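# Place the green block into the blue tray

## Task

Get the green block so that it sits inside the blue tray, and have it remain there once the robot lets go.

## Robot and tools

ROBOT. Two arms, left_arm (the robot's own left, on the +y side; not the image left) and right_arm (-y side). Base poses in the scene frame: left_arm at (+0.038, +0.317, +0.307) m, quat_wxyz (+0.842, -0.162, +0.097, -0.506); right_arm at (+0.038, -0.317, +0.307) m, quat_wxyz (+0.506, -0.097, +0.162, -0.842). Each arm has six joints (waist, shoulder, elbow, wrist pitch, wrist yaw, wrist roll) plus a parallel gripper. Joint ranges in rad: waist -2.880..2.880, shoulder 0.000..3.142, elbow 0.000..3.019 (straight at 2.964), wrist pitch -1.693..1.571, wrist yaw -1.571..1.571, wrist roll -2.094..2.094.

FRAME. One scene frame for everything: origin at table-top height (z = 0) above the middle of the robot's foot, +z up, +x forward over the table, +y toward left_arm. The table surface starts near x = +0.15 m and may be turned relative to the robot. On each gripper, the fingers extend along its +z axis and separate along its y axis. end_effector_position is the spot between the pads, roughly 1 cm short of the tips. Reported positions and orientations may be a few centimetres off, worse at long reach.

ROW FORMAT. Every commanded row is 16 plain numbers: left_arm x, y, z, qw, qx, qy, qz, opening, then right_arm x, y, z, qw, qx, qy, qz, opening. x, y, z are an absolute place for that gripper's end_effector_position in metres, scene frame; the quaternion is an absolute orientation, w first. So each row is a full pose pair, not an offset. Opening runs from -1 (closed) to +1 (fully open, 0.094 m). Both arms must always be filled in; for an arm meant to stay put, repeat the pose from the last result taken before it started resting, plus its wanted opening, every call. Writing 0 as an opening is a real command, so resend the current one to leave a gripper alone. To hold an orientation steady, reuse the same target quaternion rather than the drifted reported one.

TOOLS.
execute_actions(actions, cameras): actions is a list of actions; each action is a table of up to 15 rows, each row one 1/30 s step; a short table repeats its final row to fill 15 steps. Each gripper's target must lie within 0.6 m of that gripper's current position along every one of its own axes, otherwise the action is rejected for both arms; a malformed action, or a first action failing this against the last reported state, rejects the whole call. An empty list returns full state and all camera images.
move(target, speed, blend, opening_speed, grip_force, blocking, cameras): target is one 16-number row or a list of up to 15 rows (no 0.6 m limit). Grippers travel in straight lines from their Hand target, rotating the short way. speed: m/s per arm path, 0.002 to 4.3, default 0.25 (rotation up to twice that in rad/s); one value or one per target. blend: metres of corner rounding per target; 0 means stop at each. opening_speed: rate of change of opening per second on the -1..+1 scale, at least 0.2. grip_force: newtons per finger pad, 10 to 50 (50 = full, the starting value), one value or one per arm; it persists; lower forces close slowly. blocking=false returns after about 0.5 s while motion continues; a new move then takes over. Whole move capped at 10 s. Paths ignore obstacles and the other arm; grippers lag and overshoot more at high speed and near full stretch. Avoid paths near an arm's own base (go around it). Opening changes in a list apply on arrival, after everything settles.
wait(seconds 0..10, cameras): lets time pass holding the last commands; ends early if a running move finishes.
stop(cameras): brakes the current move.
zoom_image(camera, region [x0, y0, x1, y1] pixels, at most 504 by 504): enlarges part of the newest image from cam_head_left, cam_head_right, cam_over, cam_left_wrist or cam_right_wrist (all 672x504).
finished_scene(scene=1): ends the scene for good; the block must stay in the tray without the robot.

RESULTS. Each gives per-arm end_effector_position, end_effector_quat_wxyz, Hand target (where the arm is now being driven, possibly short of your command, so finish the rest next call), Joint positions (last entry: measured gap in metres), joint torques (include arm weight; offsets and noise; entries 3 and 4 wrap at ±28 N m), grip_measured (opening on the command scale; reads up to 2.5 mm wide when empty, slightly under part width when squeezing), Tool commands, motor temperatures. Joint velocities may be reported as within noise or omitted. A move adds a move: line with the outcome: done (within 10 mm and 2 degrees), off_target, moving, held, fault, and limits such as paced (pose clipped) or held (steps withheld). Neither done nor off_target tells you about contact. Orientation commands are clipped to 40 degrees from the current one each step; resting a few cm off in free air is normal.

GRASPING. To grip, command well below the first-contact reading (at least 0.06 lower, 0.11 for small or round items) so the force reaches its limit; to release, command well above grip_measured. Close slowly on fragile items.

AVOID. Letting anything fall off the table or dropping it from height; fast impacts with the table, tray or block; hard presses; any contact or squeeze between the two arms (even moderate can end the scene); closing on the other arm's fingers. Holding loads or stretched poses heats motors: a MOTOR HOT line appears at 85 °C, and at 100 °C that arm goes limp for 30 to 60 s or longer (OVER-TEMPERATURE FAULT), possibly without warning. The scene keeps running while you deliberate.

Each tool is called after ">>>" by a JSON object that holds its "name" and its "arguments".

## Session

>>> {"name": "execute_actions", "arguments": {"actions": []}}

Scene clock: 0.00 s.
left_arm: end_effector_position=(+0.7328, +0.4777, +0.2304) grip_measured=+1.000 end_effector_quat_wxyz=(+0.105, +0.417, +0.857, -0.285) | right_arm: end_effector_position=(+0.2451, -0.0297, +0.2405) grip_measured=+1.000 end_effector_quat_wxyz=(+0.019, +0.815, -0.498, -0.296)
Joint positions: left_arm=[1.421 2.149 2.151 -1.486 0.494 1.323 0.094] | right_arm=[2.847 1.689 0.791 -0.74 -0.211 -1.264 0.094]
Joint velocities: within noise
Joint torques (N m): no reading
Motor temperatures (°C): left_arm=[34 31 28 31 34 32 30] | right_arm=[36 32 32 32 30 33 32]
Heat: left arm: hottest waist 34 °C; right arm: hottest waist 36 °C.
Hand target: left_arm +0.7397, +0.4806, +0.2363; +0.112, +0.420, +0.857, -0.277 | right_arm +0.2516, -0.0244, +0.2438; +0.010, +0.816, -0.498, -0.294
Tool commands: left_gripper/opening=+1.0 right_gripper/opening=+1.0

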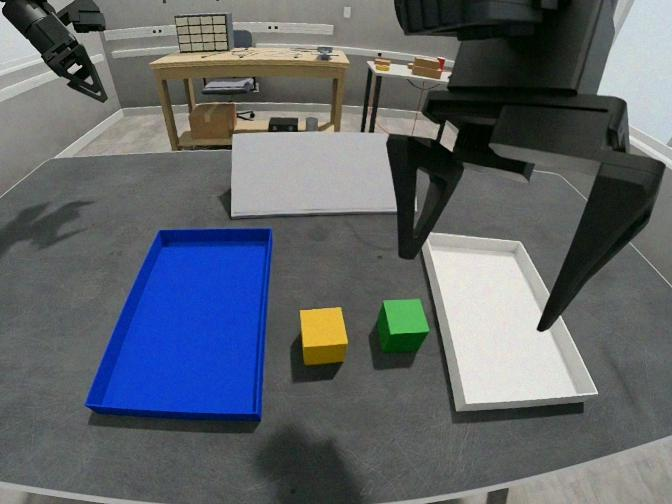

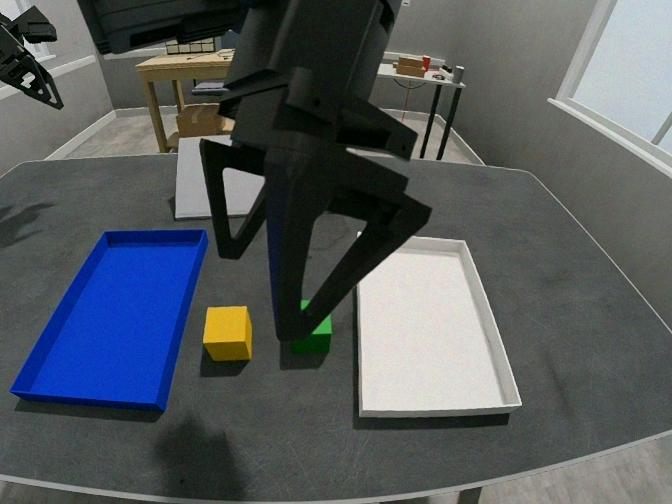

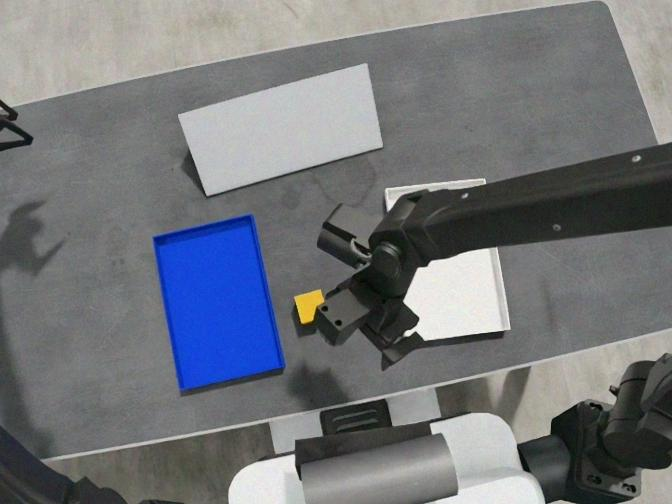

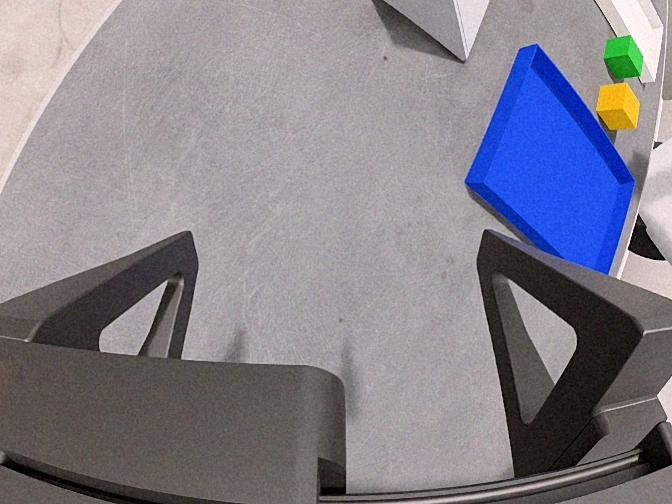

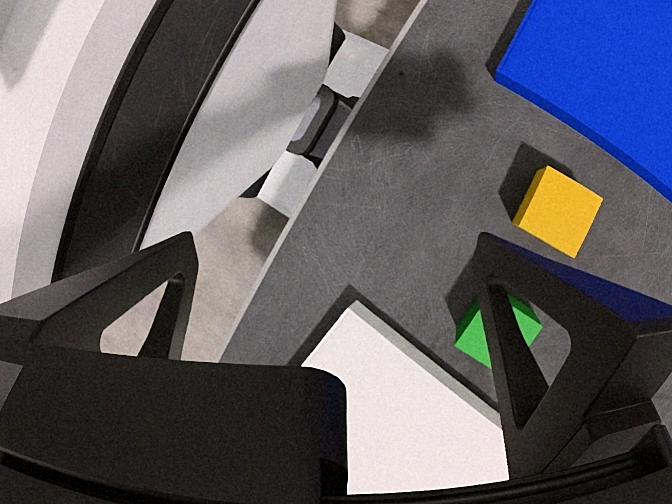

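>>> {"name": "move", "arguments": {"target": [0.7397,0.4806,0.2363,0.112,0.420,0.857,-0.277,1,0.33,-0.06,0.2,0,0.7071,-0.7071,0,1], "cameras": ["cam_right_wrist","cam_over","cam_head_left"]}}

Scene clock: 16.03 s.
left_arm: end_effector_position=(+0.7328, +0.4777, +0.2304) grip_measured=+1.000 end_effector_quat_wxyz=(+0.105, +0.417, +0.857, -0.285) | right_arm: end_effector_position=(+0.3303, -0.0695, +0.1986) grip_measured=+1.000 end_effector_quat_wxyz=(+0.009, +0.707, -0.707, +0.000)
Joint positions: left_arm=[1.421 2.149 2.151 -1.486 0.494 1.323 0.094] | right_arm=[2.851 1.711 0.772 -0.538 0.363 -0.794 0.094]
Joint torques (N m): left_arm=[-2.2 -22.89 8.83 0.06 0.46 0.13] | right_arm=[6.07 -11.4 3.97 0.99 0.12 0.05]
Motor temperatures (°C): left_arm=[34 36 30 31 34 32 30] | right_arm=[36 33 33 32 30 32 32]
Heat: left arm: hottest shoulder 36 °C; right arm: hottest waist 36 °C.
Hand target: left_arm +0.7395, +0.4805, +0.2365; +0.112, +0.420, +0.857, -0.277 | right_arm +0.3299, -0.0602, +0.2001; +0.000, +0.707, -0.707, +0.000
Off the commanded pose: left_arm 0.010 m, 1 deg | right_arm 0.010 m, 1 deg.
move: done
Images, in order (width x height): cam_head_left 672x504, cam_over 672x504, cam_right_wrist 672x504.

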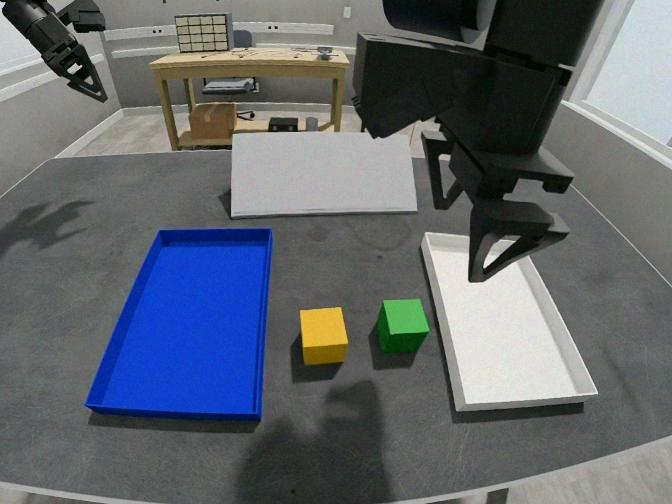

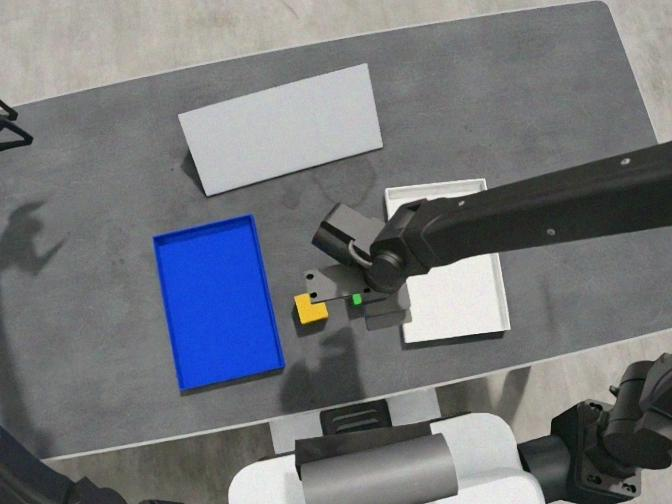

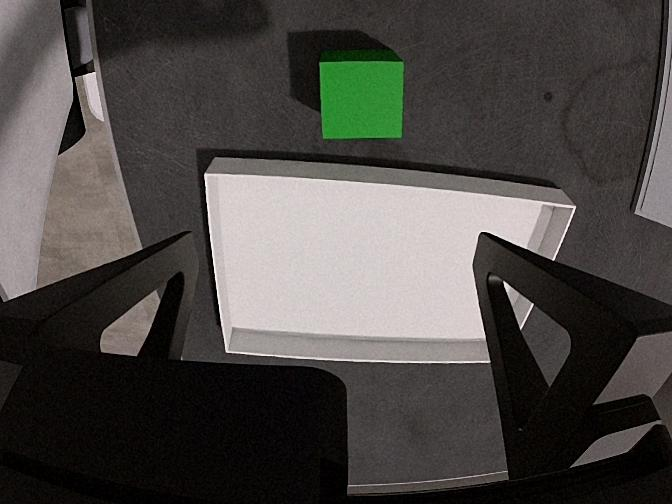

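>>> {"name": "move", "arguments": {"target": [0.7397,0.4806,0.2363,0.112,0.420,0.857,-0.277,1,0.342,0.0,0.15,0,0.7071,-0.7071,0,1], "cameras": ["cam_right_wrist","cam_over","cam_head_left","cam_head_right"]}}

Scene clock: 25.67 s.
left_arm: end_effector_position=(+0.7328, +0.4777, +0.2304) grip_measured=+1.000 end_effector_quat_wxyz=(+0.105, +0.417, +0.857, -0.285) | right_arm: end_effector_position=(+0.3342, -0.0192, +0.1463) grip_measured=+1.000 end_effector_quat_wxyz=(+0.019, +0.710, -0.704, -0.010)
Joint positions: left_arm=[1.421 2.149 2.151 -1.486 0.494 1.323 0.094] | right_arm=[2.874 1.935 0.907 -0.477 0.347 -0.771 0.094]
Joint torques (N m): left_arm=[-2.55 -23.12 8.87 0.09 0.45 0.12] | right_arm=[6.95 -13.04 5.19 0.98 -0.01 0.05]
Heat: left arm: hottest shoulder 38 °C; right arm: hottest waist 36 °C.
Hand target: left_arm +0.7395, +0.4805, +0.2365; +0.112, +0.420, +0.857, -0.277 | right_arm +0.3424, -0.0010, +0.1502; +0.000, +0.707, -0.707, -0.011
Off the commanded pose: left_arm 0.010 m, 1 deg | right_arm 0.021 m, 2 deg.
joint sent to its limit (right arm) — joint 1 (waist), upper limit. The joint targets still meet the commanded pose.
move: off_target (right_arm)
Images, in order (width x height): cam_head_left 672x504, cam_head_right 672x504, cam_over 672x504, cam_right_wrist 672x504.

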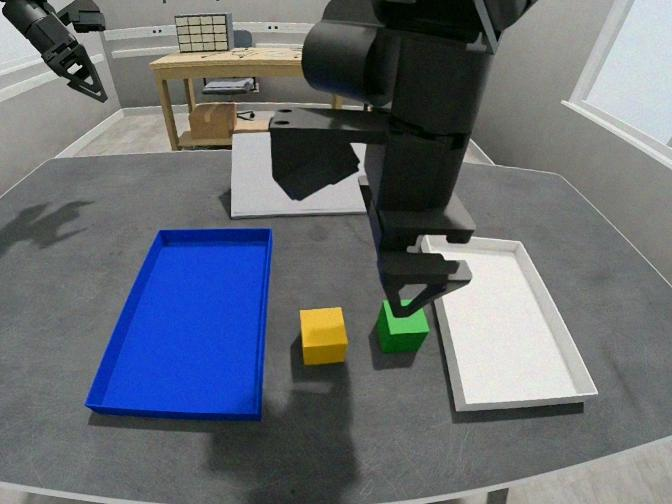

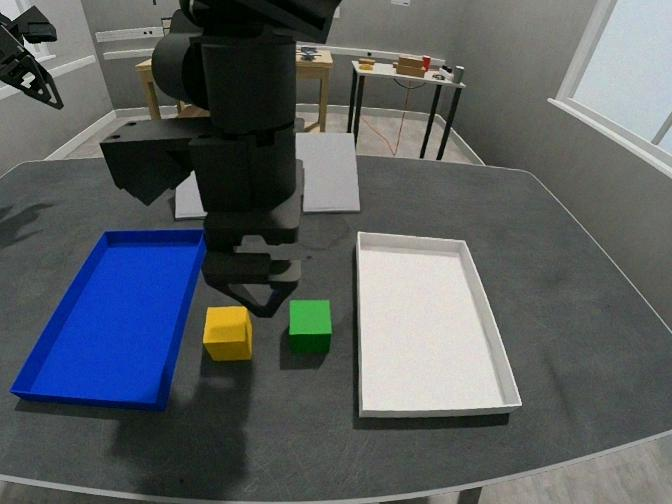

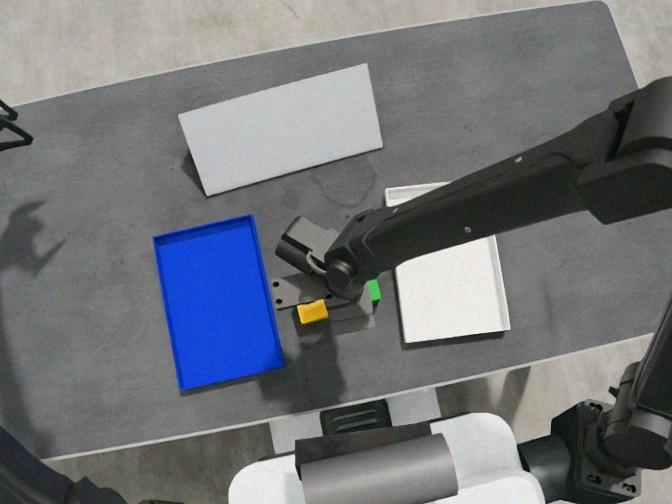

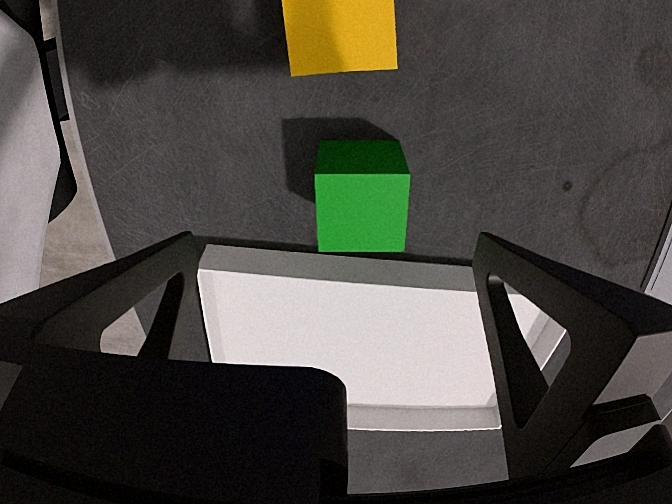

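>>> {"name": "move", "arguments": {"target": [0.7397,0.4806,0.2363,0.112,0.420,0.857,-0.277,1,0.351,-0.05,0.095,0,0.7071,-0.7071,0,1], "cameras": ["cam_right_wrist","cam_head_left","cam_head_right"]}}

Scene clock: 39.33 s.
left_arm: end_effector_position=(+0.7328, +0.4777, +0.2304) grip_measured=+1.000 end_effector_quat_wxyz=(+0.105, +0.417, +0.857, -0.285) | right_arm: end_effector_position=(+0.3488, -0.0486, +0.0970) grip_measured=+1.000 end_effector_quat_wxyz=(+0.003, +0.706, -0.709, -0.001)
Joint positions: left_arm=[1.421 2.149 2.151 -1.486 0.494 1.323 0.094] | right_arm=[2.768 2.013 0.866 -0.285 0.353 -0.882 0.094]
Joint torques (N m): left_arm=[-2.37 -23 8.85 0.01 0.45 0.11] | right_arm=[4.66 -13.57 1.74 1.03 0.02 -0.22]
Motor temperatures (°C): left_arm=[34 41 31 30 34 32 30] | right_arm=[36 33 33 32 30 32 32]
Heat: left arm: hottest shoulder 41 °C; right arm: hottest waist 36 °C.
Hand target: left_arm +0.7395, +0.4805, +0.2365; +0.112, +0.420, +0.857, -0.277 | right_arm +0.3510, -0.0499, +0.0950; +0.000, +0.707, -0.707, +0.000
Off the commanded pose: left_arm 0.010 m, 1 deg | right_arm 0.003 m, 0 deg.
move: done
Images, in order (width x height): cam_head_left 672x504, cam_head_right 672x504, cam_right_wrist 672x504.

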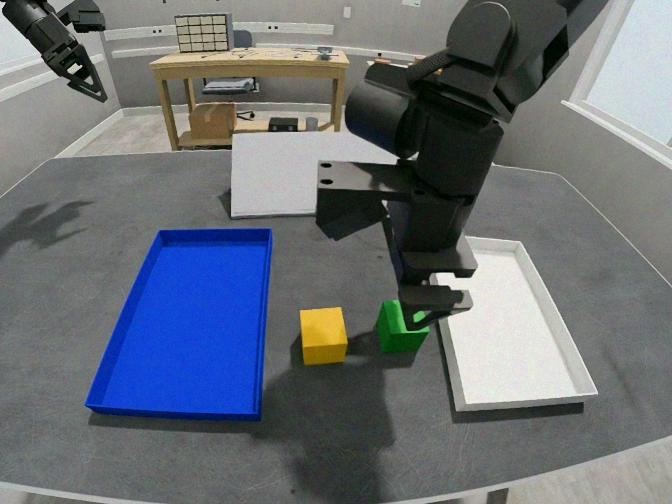

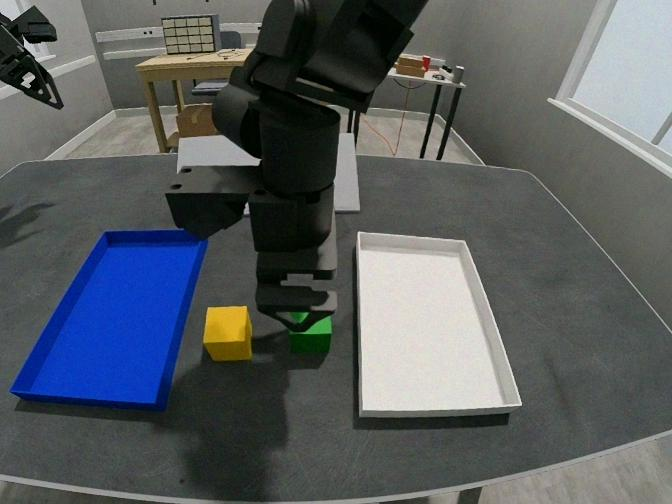

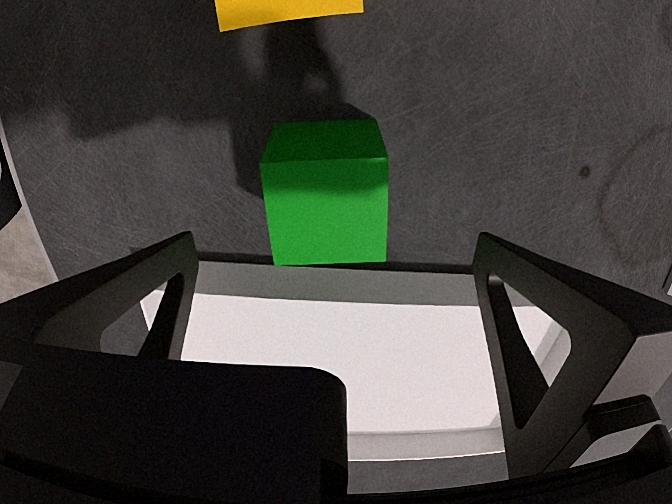

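>>> {"name": "move", "arguments": {"target": [[0.7397,0.4806,0.2363,0.112,0.420,0.857,-0.277,1,0.347,-0.062,0.08,0,0.7071,-0.7071,0,1],[0.7397,0.4806,0.2363,0.112,0.420,0.857,-0.277,1,0.347,-0.062,0.028,0,0.7071,-0.7071,0,1]], "blend": [0.01,0], "speed": 0.15, "cameras": ["cam_right_wrist","cam_head_right"]}}

Scene clock: 46.17 s.
left_arm: end_effector_position=(+0.7328, +0.4777, +0.2304) grip_measured=+1.000 end_effector_quat_wxyz=(+0.105, +0.417, +0.857, -0.285) | right_arm: end_effector_position=(+0.3369, -0.0629, +0.0297) grip_measured=+1.000 end_effector_quat_wxyz=(+0.009, +0.709, -0.705, -0.001)
Joint positions: left_arm=[1.421 2.149 2.151 -1.486 0.494 1.323 0.094] | right_arm=[2.702 2.186 0.878 -0.112 0.344 -0.958 0.094]
Joint torques (N m): left_arm=[-2.37 -23.12 8.87 0.09 0.46 0.11] | right_arm=[4.01 -13.92 1.31 0.99 -0.07 -0.2]
Heat: left arm: hottest shoulder 42 °C; right arm: hottest waist 36 °C.
Hand target: left_arm +0.7395, +0.4805, +0.2365; +0.112, +0.420, +0.857, -0.277 | right_arm +0.3470, -0.0622, +0.0282; +0.000, +0.707, -0.707, +0.000
Off the commanded pose: left_arm 0.010 m, 1 deg | right_arm 0.010 m, 1 deg.
move: done; blend cut to 0.0098 m at target 1
Images, in order (width x height): cam_head_right 672x504, cam_right_wrist 672x504.

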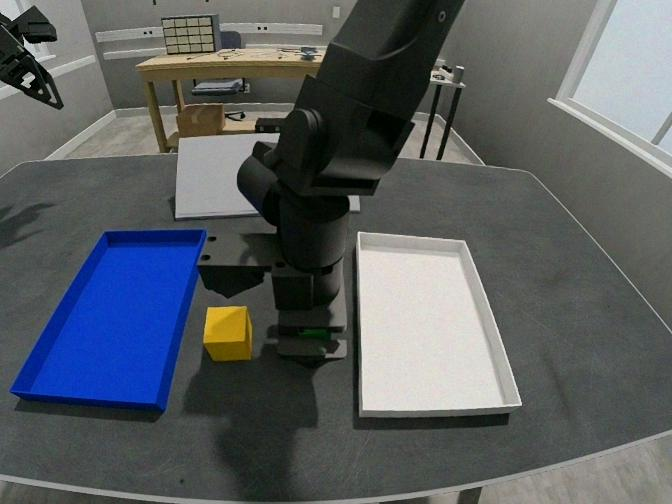

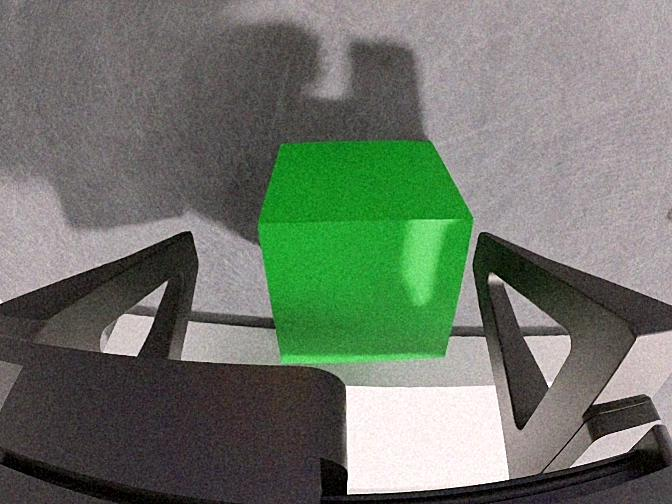

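>>> {"name": "move", "arguments": {"target": [[0.7397,0.4806,0.2363,0.112,0.420,0.857,-0.277,1,0.356,-0.063,0.027,0,0.7071,-0.7071,0,1],[0.7397,0.4806,0.2363,0.112,0.420,0.857,-0.277,1,0.356,-0.063,0.027,0,0.7071,-0.7071,0,-0.25]], "opening_speed": 1.2, "cameras": ["cam_right_wrist"]}}

Scene clock: 52.93 s.
left_arm: end_effector_position=(+0.7328, +0.4777, +0.2304) grip_measured=+1.000 end_effector_quat_wxyz=(+0.105, +0.417, +0.857, -0.285) | right_arm: end_effector_position=(+0.3465, -0.0624, +0.0283) grip_measured=+0.065 end_effector_quat_wxyz=(+0.004, +0.709, -0.705, -0.001)
Joint positions: left_arm=[1.421 2.149 2.151 -1.486 0.494 1.323 0.094] | right_arm=[2.689 2.186 0.893 -0.112 0.34 -0.975 0.05]
Joint torques (N m): left_arm=[-2.61 -23.18 8.79 0.08 0.47 0.12] | right_arm=[4.07 -14.15 1.54 0.57 -0.03 -0.2]
Heat: left arm: hottest shoulder 42 °C; right arm: hottest waist 36 °C.
Hand target: left_arm +0.7395, +0.4805, +0.2365; +0.112, +0.420, +0.857, -0.277 | right_arm +0.3559, -0.0632, +0.0271; +0.000, +0.707, -0.707, +0.000
Off the commanded pose: left_arm 0.010 m, 1 deg | right_arm 0.010 m, 1 deg.
move: done
Images, in order (width x height): cam_right_wrist 672x504.

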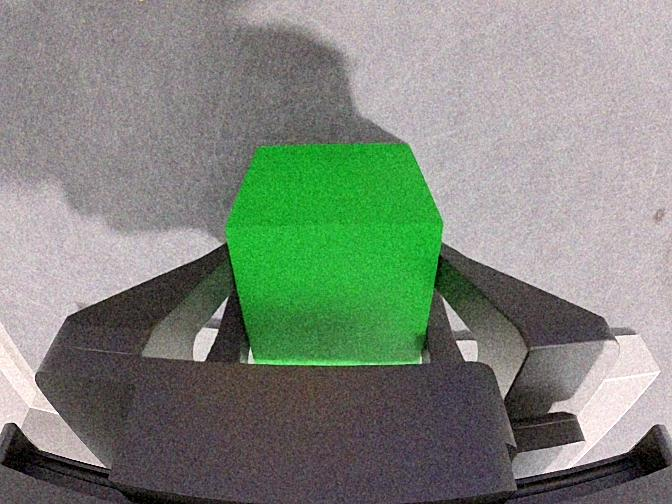

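>>> {"name": "move", "arguments": {"target": [[0.7397,0.4806,0.2363,0.112,0.420,0.857,-0.277,1,0.356,-0.063,0.13,0,0.7071,-0.7071,0,-0.25],[0.7397,0.4806,0.2363,0.112,0.420,0.857,-0.277,1,0.46,0.165,0.14,0,0.7071,-0.7071,0,-0.25]], "blend": [0.03,0], "cameras": ["cam_right_wrist","cam_head_left","cam_over"]}}

Scene clock: 67.00 s.
left_arm: end_effector_position=(+0.7328, +0.4777, +0.2304) grip_measured=+1.000 end_effector_quat_wxyz=(+0.105, +0.417, +0.857, -0.285) | right_arm: end_effector_position=(+0.4517, +0.1425, +0.1249) grip_measured=+0.065 end_effector_quat_wxyz=(+0.017, +0.706, -0.704, -0.072)
Joint positions: left_arm=[1.421 2.149 2.151 -1.486 0.494 1.323 0.094] | right_arm=[2.872 2.283 1.594 -0.809 0.222 -0.771 0.05]
Joint torques (N m): left_arm=[-2.43 -23.06 8.81 -0.01 0.46 0.12] | right_arm=[9.88 -19.25 8.5 0.17 -0.18 0.04]
Heat: left arm: hottest shoulder 44 °C; right arm: hottest waist 36 °C.
Hand target: left_arm +0.7395, +0.4805, +0.2365; +0.112, +0.420, +0.857, -0.277 | right_arm +0.4607, +0.1629, +0.1400; -0.001, +0.704, -0.706, -0.075
Off the commanded pose: left_arm 0.010 m, 1 deg | right_arm 0.028 m, 9 deg.
joint sent to its limit (right arm) — joint 1 (waist), upper limit. The joint targets are off in orientation, not in position.
move: off_target (right_arm)
Images, in order (width x height): cam_head_left 672x504, cam_over 672x504, cam_right_wrist 672x504.

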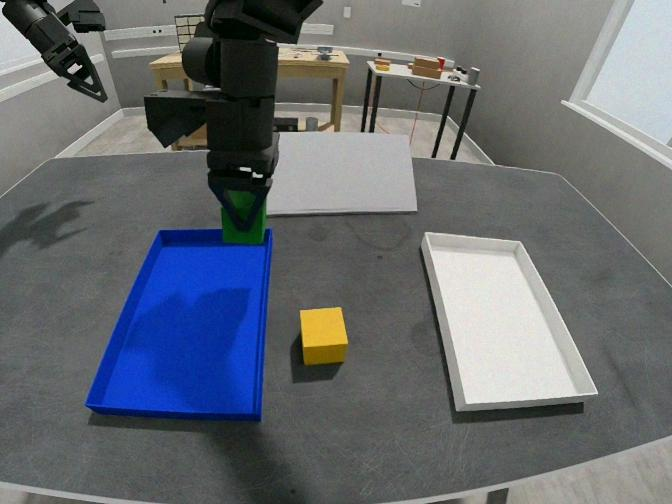

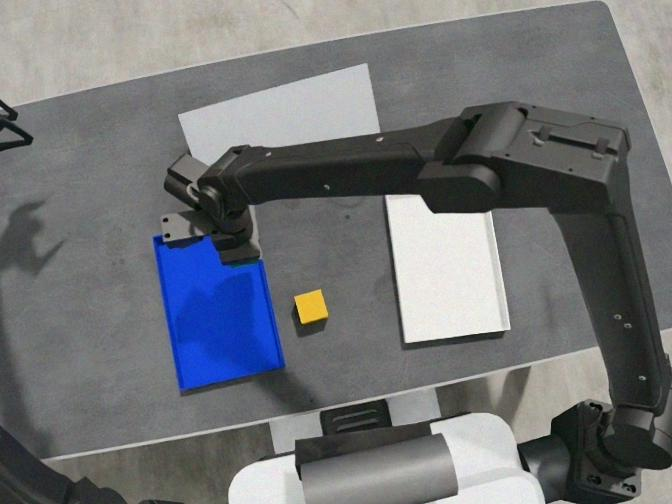

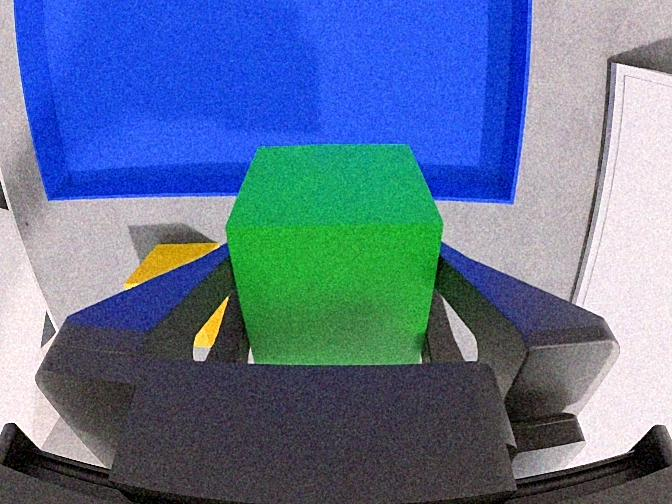

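>>> {"name": "move", "arguments": {"target": [0.7397,0.4806,0.2363,0.112,0.420,0.857,-0.277,1,0.455,0.205,0.13,-0.1228,0.6964,-0.6964,-0.1228,-0.25], "cameras": ["cam_right_wrist","cam_head_left","cam_head_right"]}}

Scene clock: 75.50 s.
left_arm: end_effector_position=(+0.7328, +0.4777, +0.2304) grip_measured=+1.000 end_effector_quat_wxyz=(+0.105, +0.417, +0.857, -0.285) | right_arm: end_effector_position=(+0.4580, +0.1922, +0.1172) grip_measured=+0.065 end_effector_quat_wxyz=(-0.107, +0.688, -0.703, -0.145)
Joint positions: left_arm=[1.421 2.149 2.151 -1.486 0.494 1.323 0.094] | right_arm=[2.872 2.283 1.517 -0.48 0.073 -0.806 0.05]
Joint torques (N m): left_arm=[-2.55 -22.77 8.83 -0.01 0.46 0.11] | right_arm=[9.88 -20.25 4.68 1.5 -0.3 -0.23]
Heat: left arm: hottest shoulder 44 °C; right arm: hottest waist 36 °C.
Hand target: left_arm +0.7395, +0.4805, +0.2365; +0.112, +0.420, +0.857, -0.277 | right_arm +0.4559, +0.2038, +0.1295; -0.123, +0.696, -0.692, -0.148
Off the commanded pose: left_arm 0.010 m, 1 deg | right_arm 0.018 m, 3 deg.
joint sent to its limit (right arm) — joint 1 (waist), upper limit. The joint targets are off in orientation, not in position.
move: off_target (right_arm)
Images, in order (width x height): cam_head_left 672x504, cam_head_right 672x504, cam_right_wrist 672x504.

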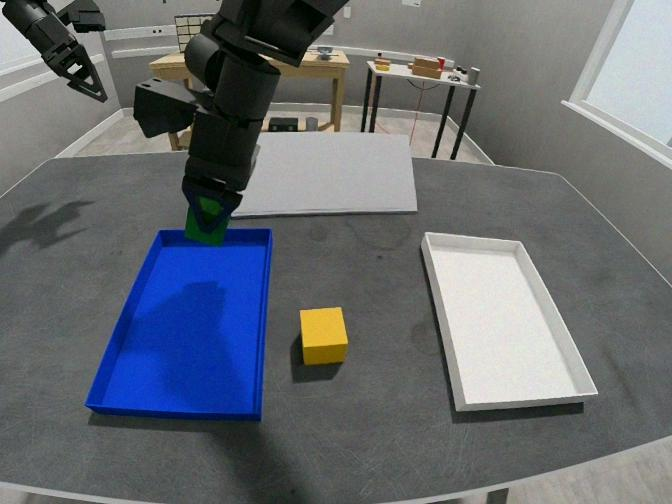

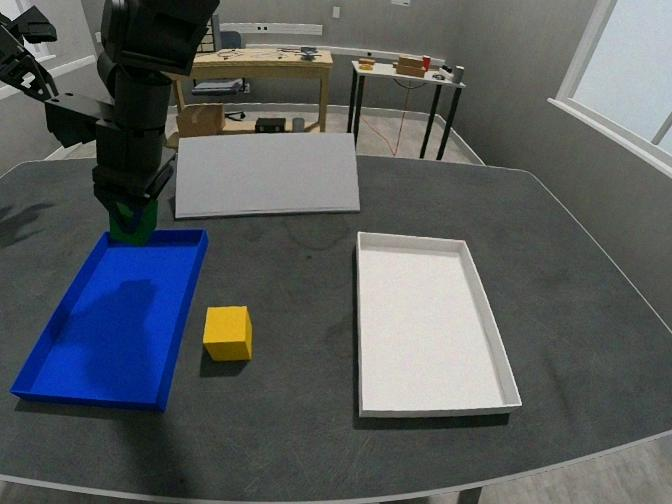

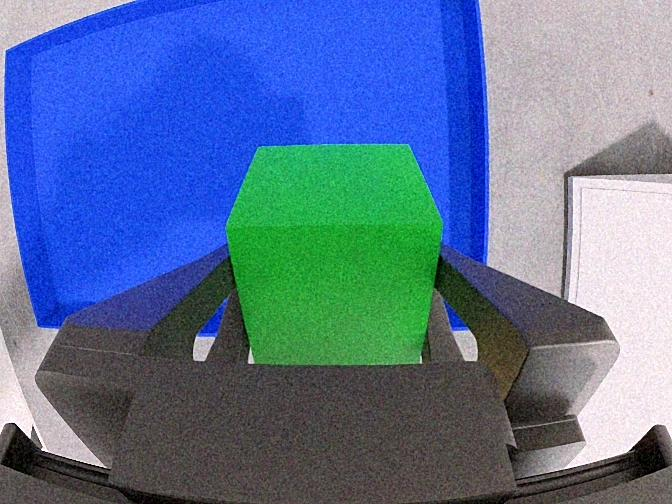

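>>> {"name": "move", "arguments": {"target": [0.7397,0.4806,0.2363,0.112,0.420,0.857,-0.277,1,0.45,0.205,0.053,-0.1228,0.6964,-0.6964,-0.1228,-0.25], "speed": 0.15, "cameras": ["cam_right_wrist","cam_head_left","cam_head_right"]}}

Scene clock: 81.40 s.
left_arm: end_effector_position=(+0.7328, +0.4777, +0.2304) grip_measured=+1.000 end_effector_quat_wxyz=(+0.105, +0.417, +0.857, -0.285) | right_arm: end_effector_position=(+0.4231, +0.1900, +0.0377) grip_measured=+0.065 end_effector_quat_wxyz=(-0.091, +0.701, -0.696, -0.125)
Joint positions: left_arm=[1.421 2.149 2.151 -1.486 0.494 1.323 0.094] | right_arm=[2.872 2.429 1.518 -0.369 0.111 -0.829 0.05]
Joint torques (N m): left_arm=[-2.61 -23 8.85 0.03 0.45 0.11] | right_arm=[8 -20.31 6.58 1.39 -0.11 -0.2]
Heat: left arm: hottest shoulder 45 °C; right arm: hottest waist 36 °C.
Hand target: left_arm +0.7395, +0.4805, +0.2365; +0.112, +0.420, +0.857, -0.277 | right_arm +0.4496, +0.2040, +0.0540; -0.123, +0.696, -0.696, -0.123
Off the commanded pose: left_arm 0.010 m, 1 deg | right_arm 0.034 m, 4 deg.
move: off_target (right_arm)
Images, in order (width x height): cam_head_left 672x504, cam_head_right 672x504, cam_right_wrist 672x504.

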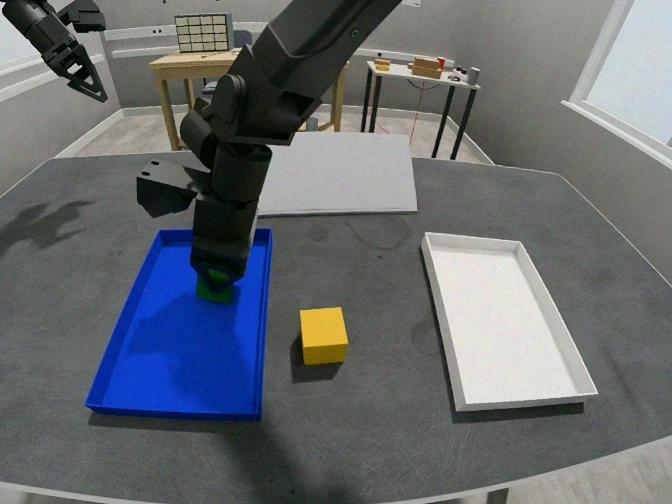

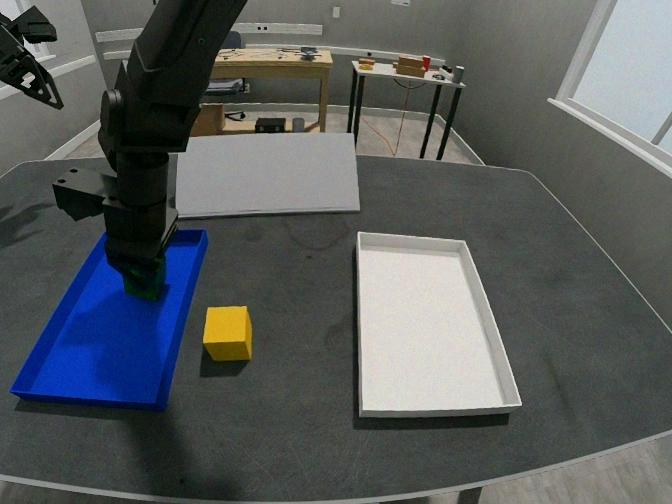

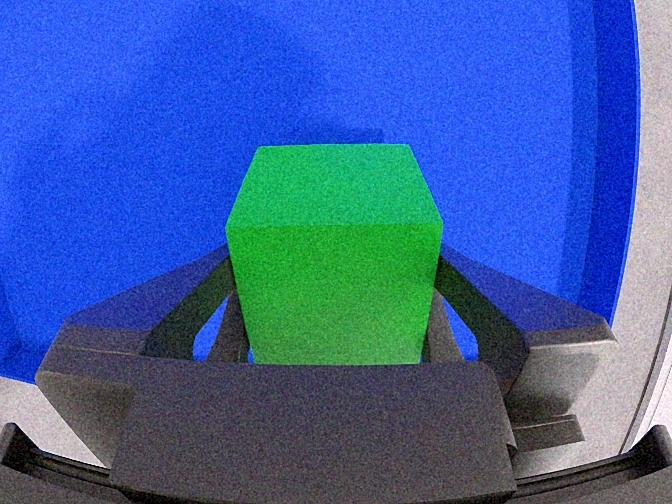

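>>> {"name": "move", "arguments": {"target": [[0.7397,0.4806,0.2363,0.112,0.420,0.857,-0.277,1,0.45,0.205,0.05,-0.1228,0.6964,-0.6964,-0.1228,-0.25],[0.7397,0.4806,0.2363,0.112,0.420,0.857,-0.277,1,0.45,0.205,0.05,-0.1228,0.6964,-0.6964,-0.1228,0.7],[0.7397,0.4806,0.2363,0.112,0.420,0.857,-0.277,1,0.45,0.165,0.17,-0.1228,0.6964,-0.6964,-0.1228,0.7]], "opening_speed": 0.8, "speed": 0.15, "cameras": ["cam_right_wrist","cam_head_left","cam_head_right"]}}

Scene clock: 90.20 s.
left_arm: end_effector_position=(+0.7328, +0.4777, +0.2304) grip_measured=+1.000 end_effector_quat_wxyz=(+0.105, +0.417, +0.857, -0.285) | right_arm: end_effector_position=(+0.4582, +0.1583, +0.1598) grip_measured=+0.697 end_effector_quat_wxyz=(-0.122, +0.694, -0.699, -0.123)
Joint positions: left_arm=[1.421 2.149 2.151 -1.486 0.494 1.323 0.094] | right_arm=[2.872 2.14 1.38 -0.458 0.113 -0.831 0.08]
Joint torques (N m): left_arm=[-2.37 -23.18 8.87 0.03 0.45 0.11] | right_arm=[9.23 -19.19 4.68 0.59 -0.23 0.04]
Heat: left arm: hottest shoulder 45 °C; right arm: hottest waist 36 °C.
Hand target: left_arm +0.7395, +0.4805, +0.2365; +0.112, +0.420, +0.857, -0.277 | right_arm +0.4505, +0.1644, +0.1695; -0.123, +0.696, -0.695, -0.127
Off the commanded pose: left_arm 0.010 m, 1 deg | right_arm 0.015 m, 0 deg.
joint sent to its limit (right arm) — joint 1 (waist), upper limit. The joint targets still meet the commanded pose.
move: off_target (right_arm); target 2's new opening was sent with right_arm's hand 0.032 m and 3 deg from that target
Images, in order (width x height): cam_head_left 672x504, cam_head_right 672x504, cam_right_wrist 672x504.

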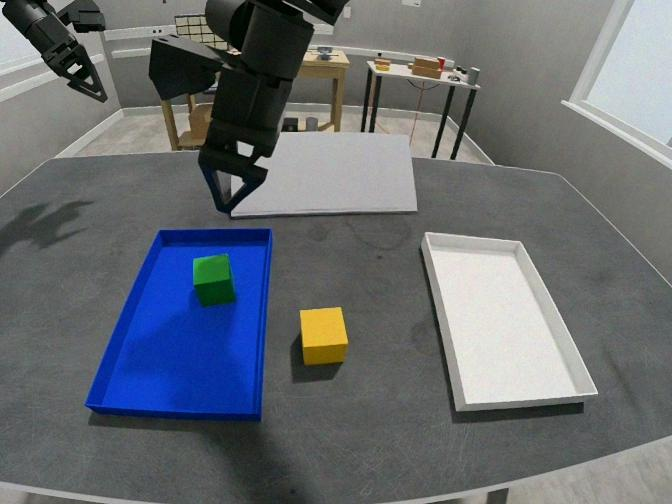

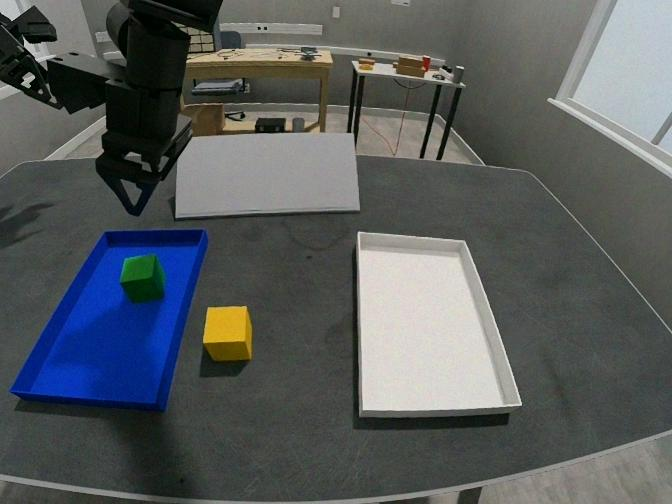

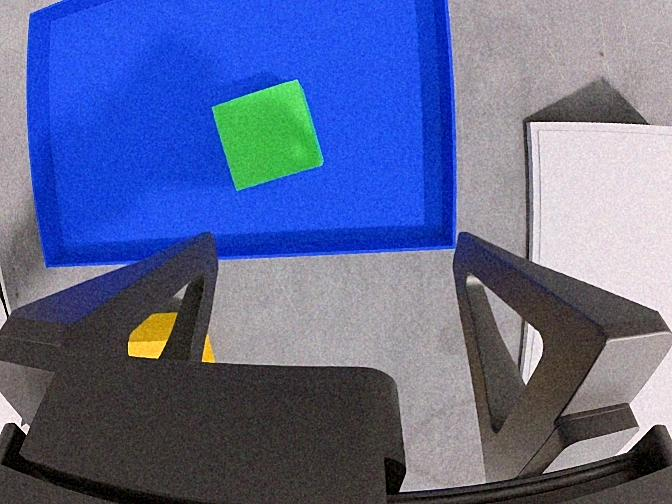

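>>> {"name": "finished_scene", "arguments": {}}

The scene is finished: the task was done.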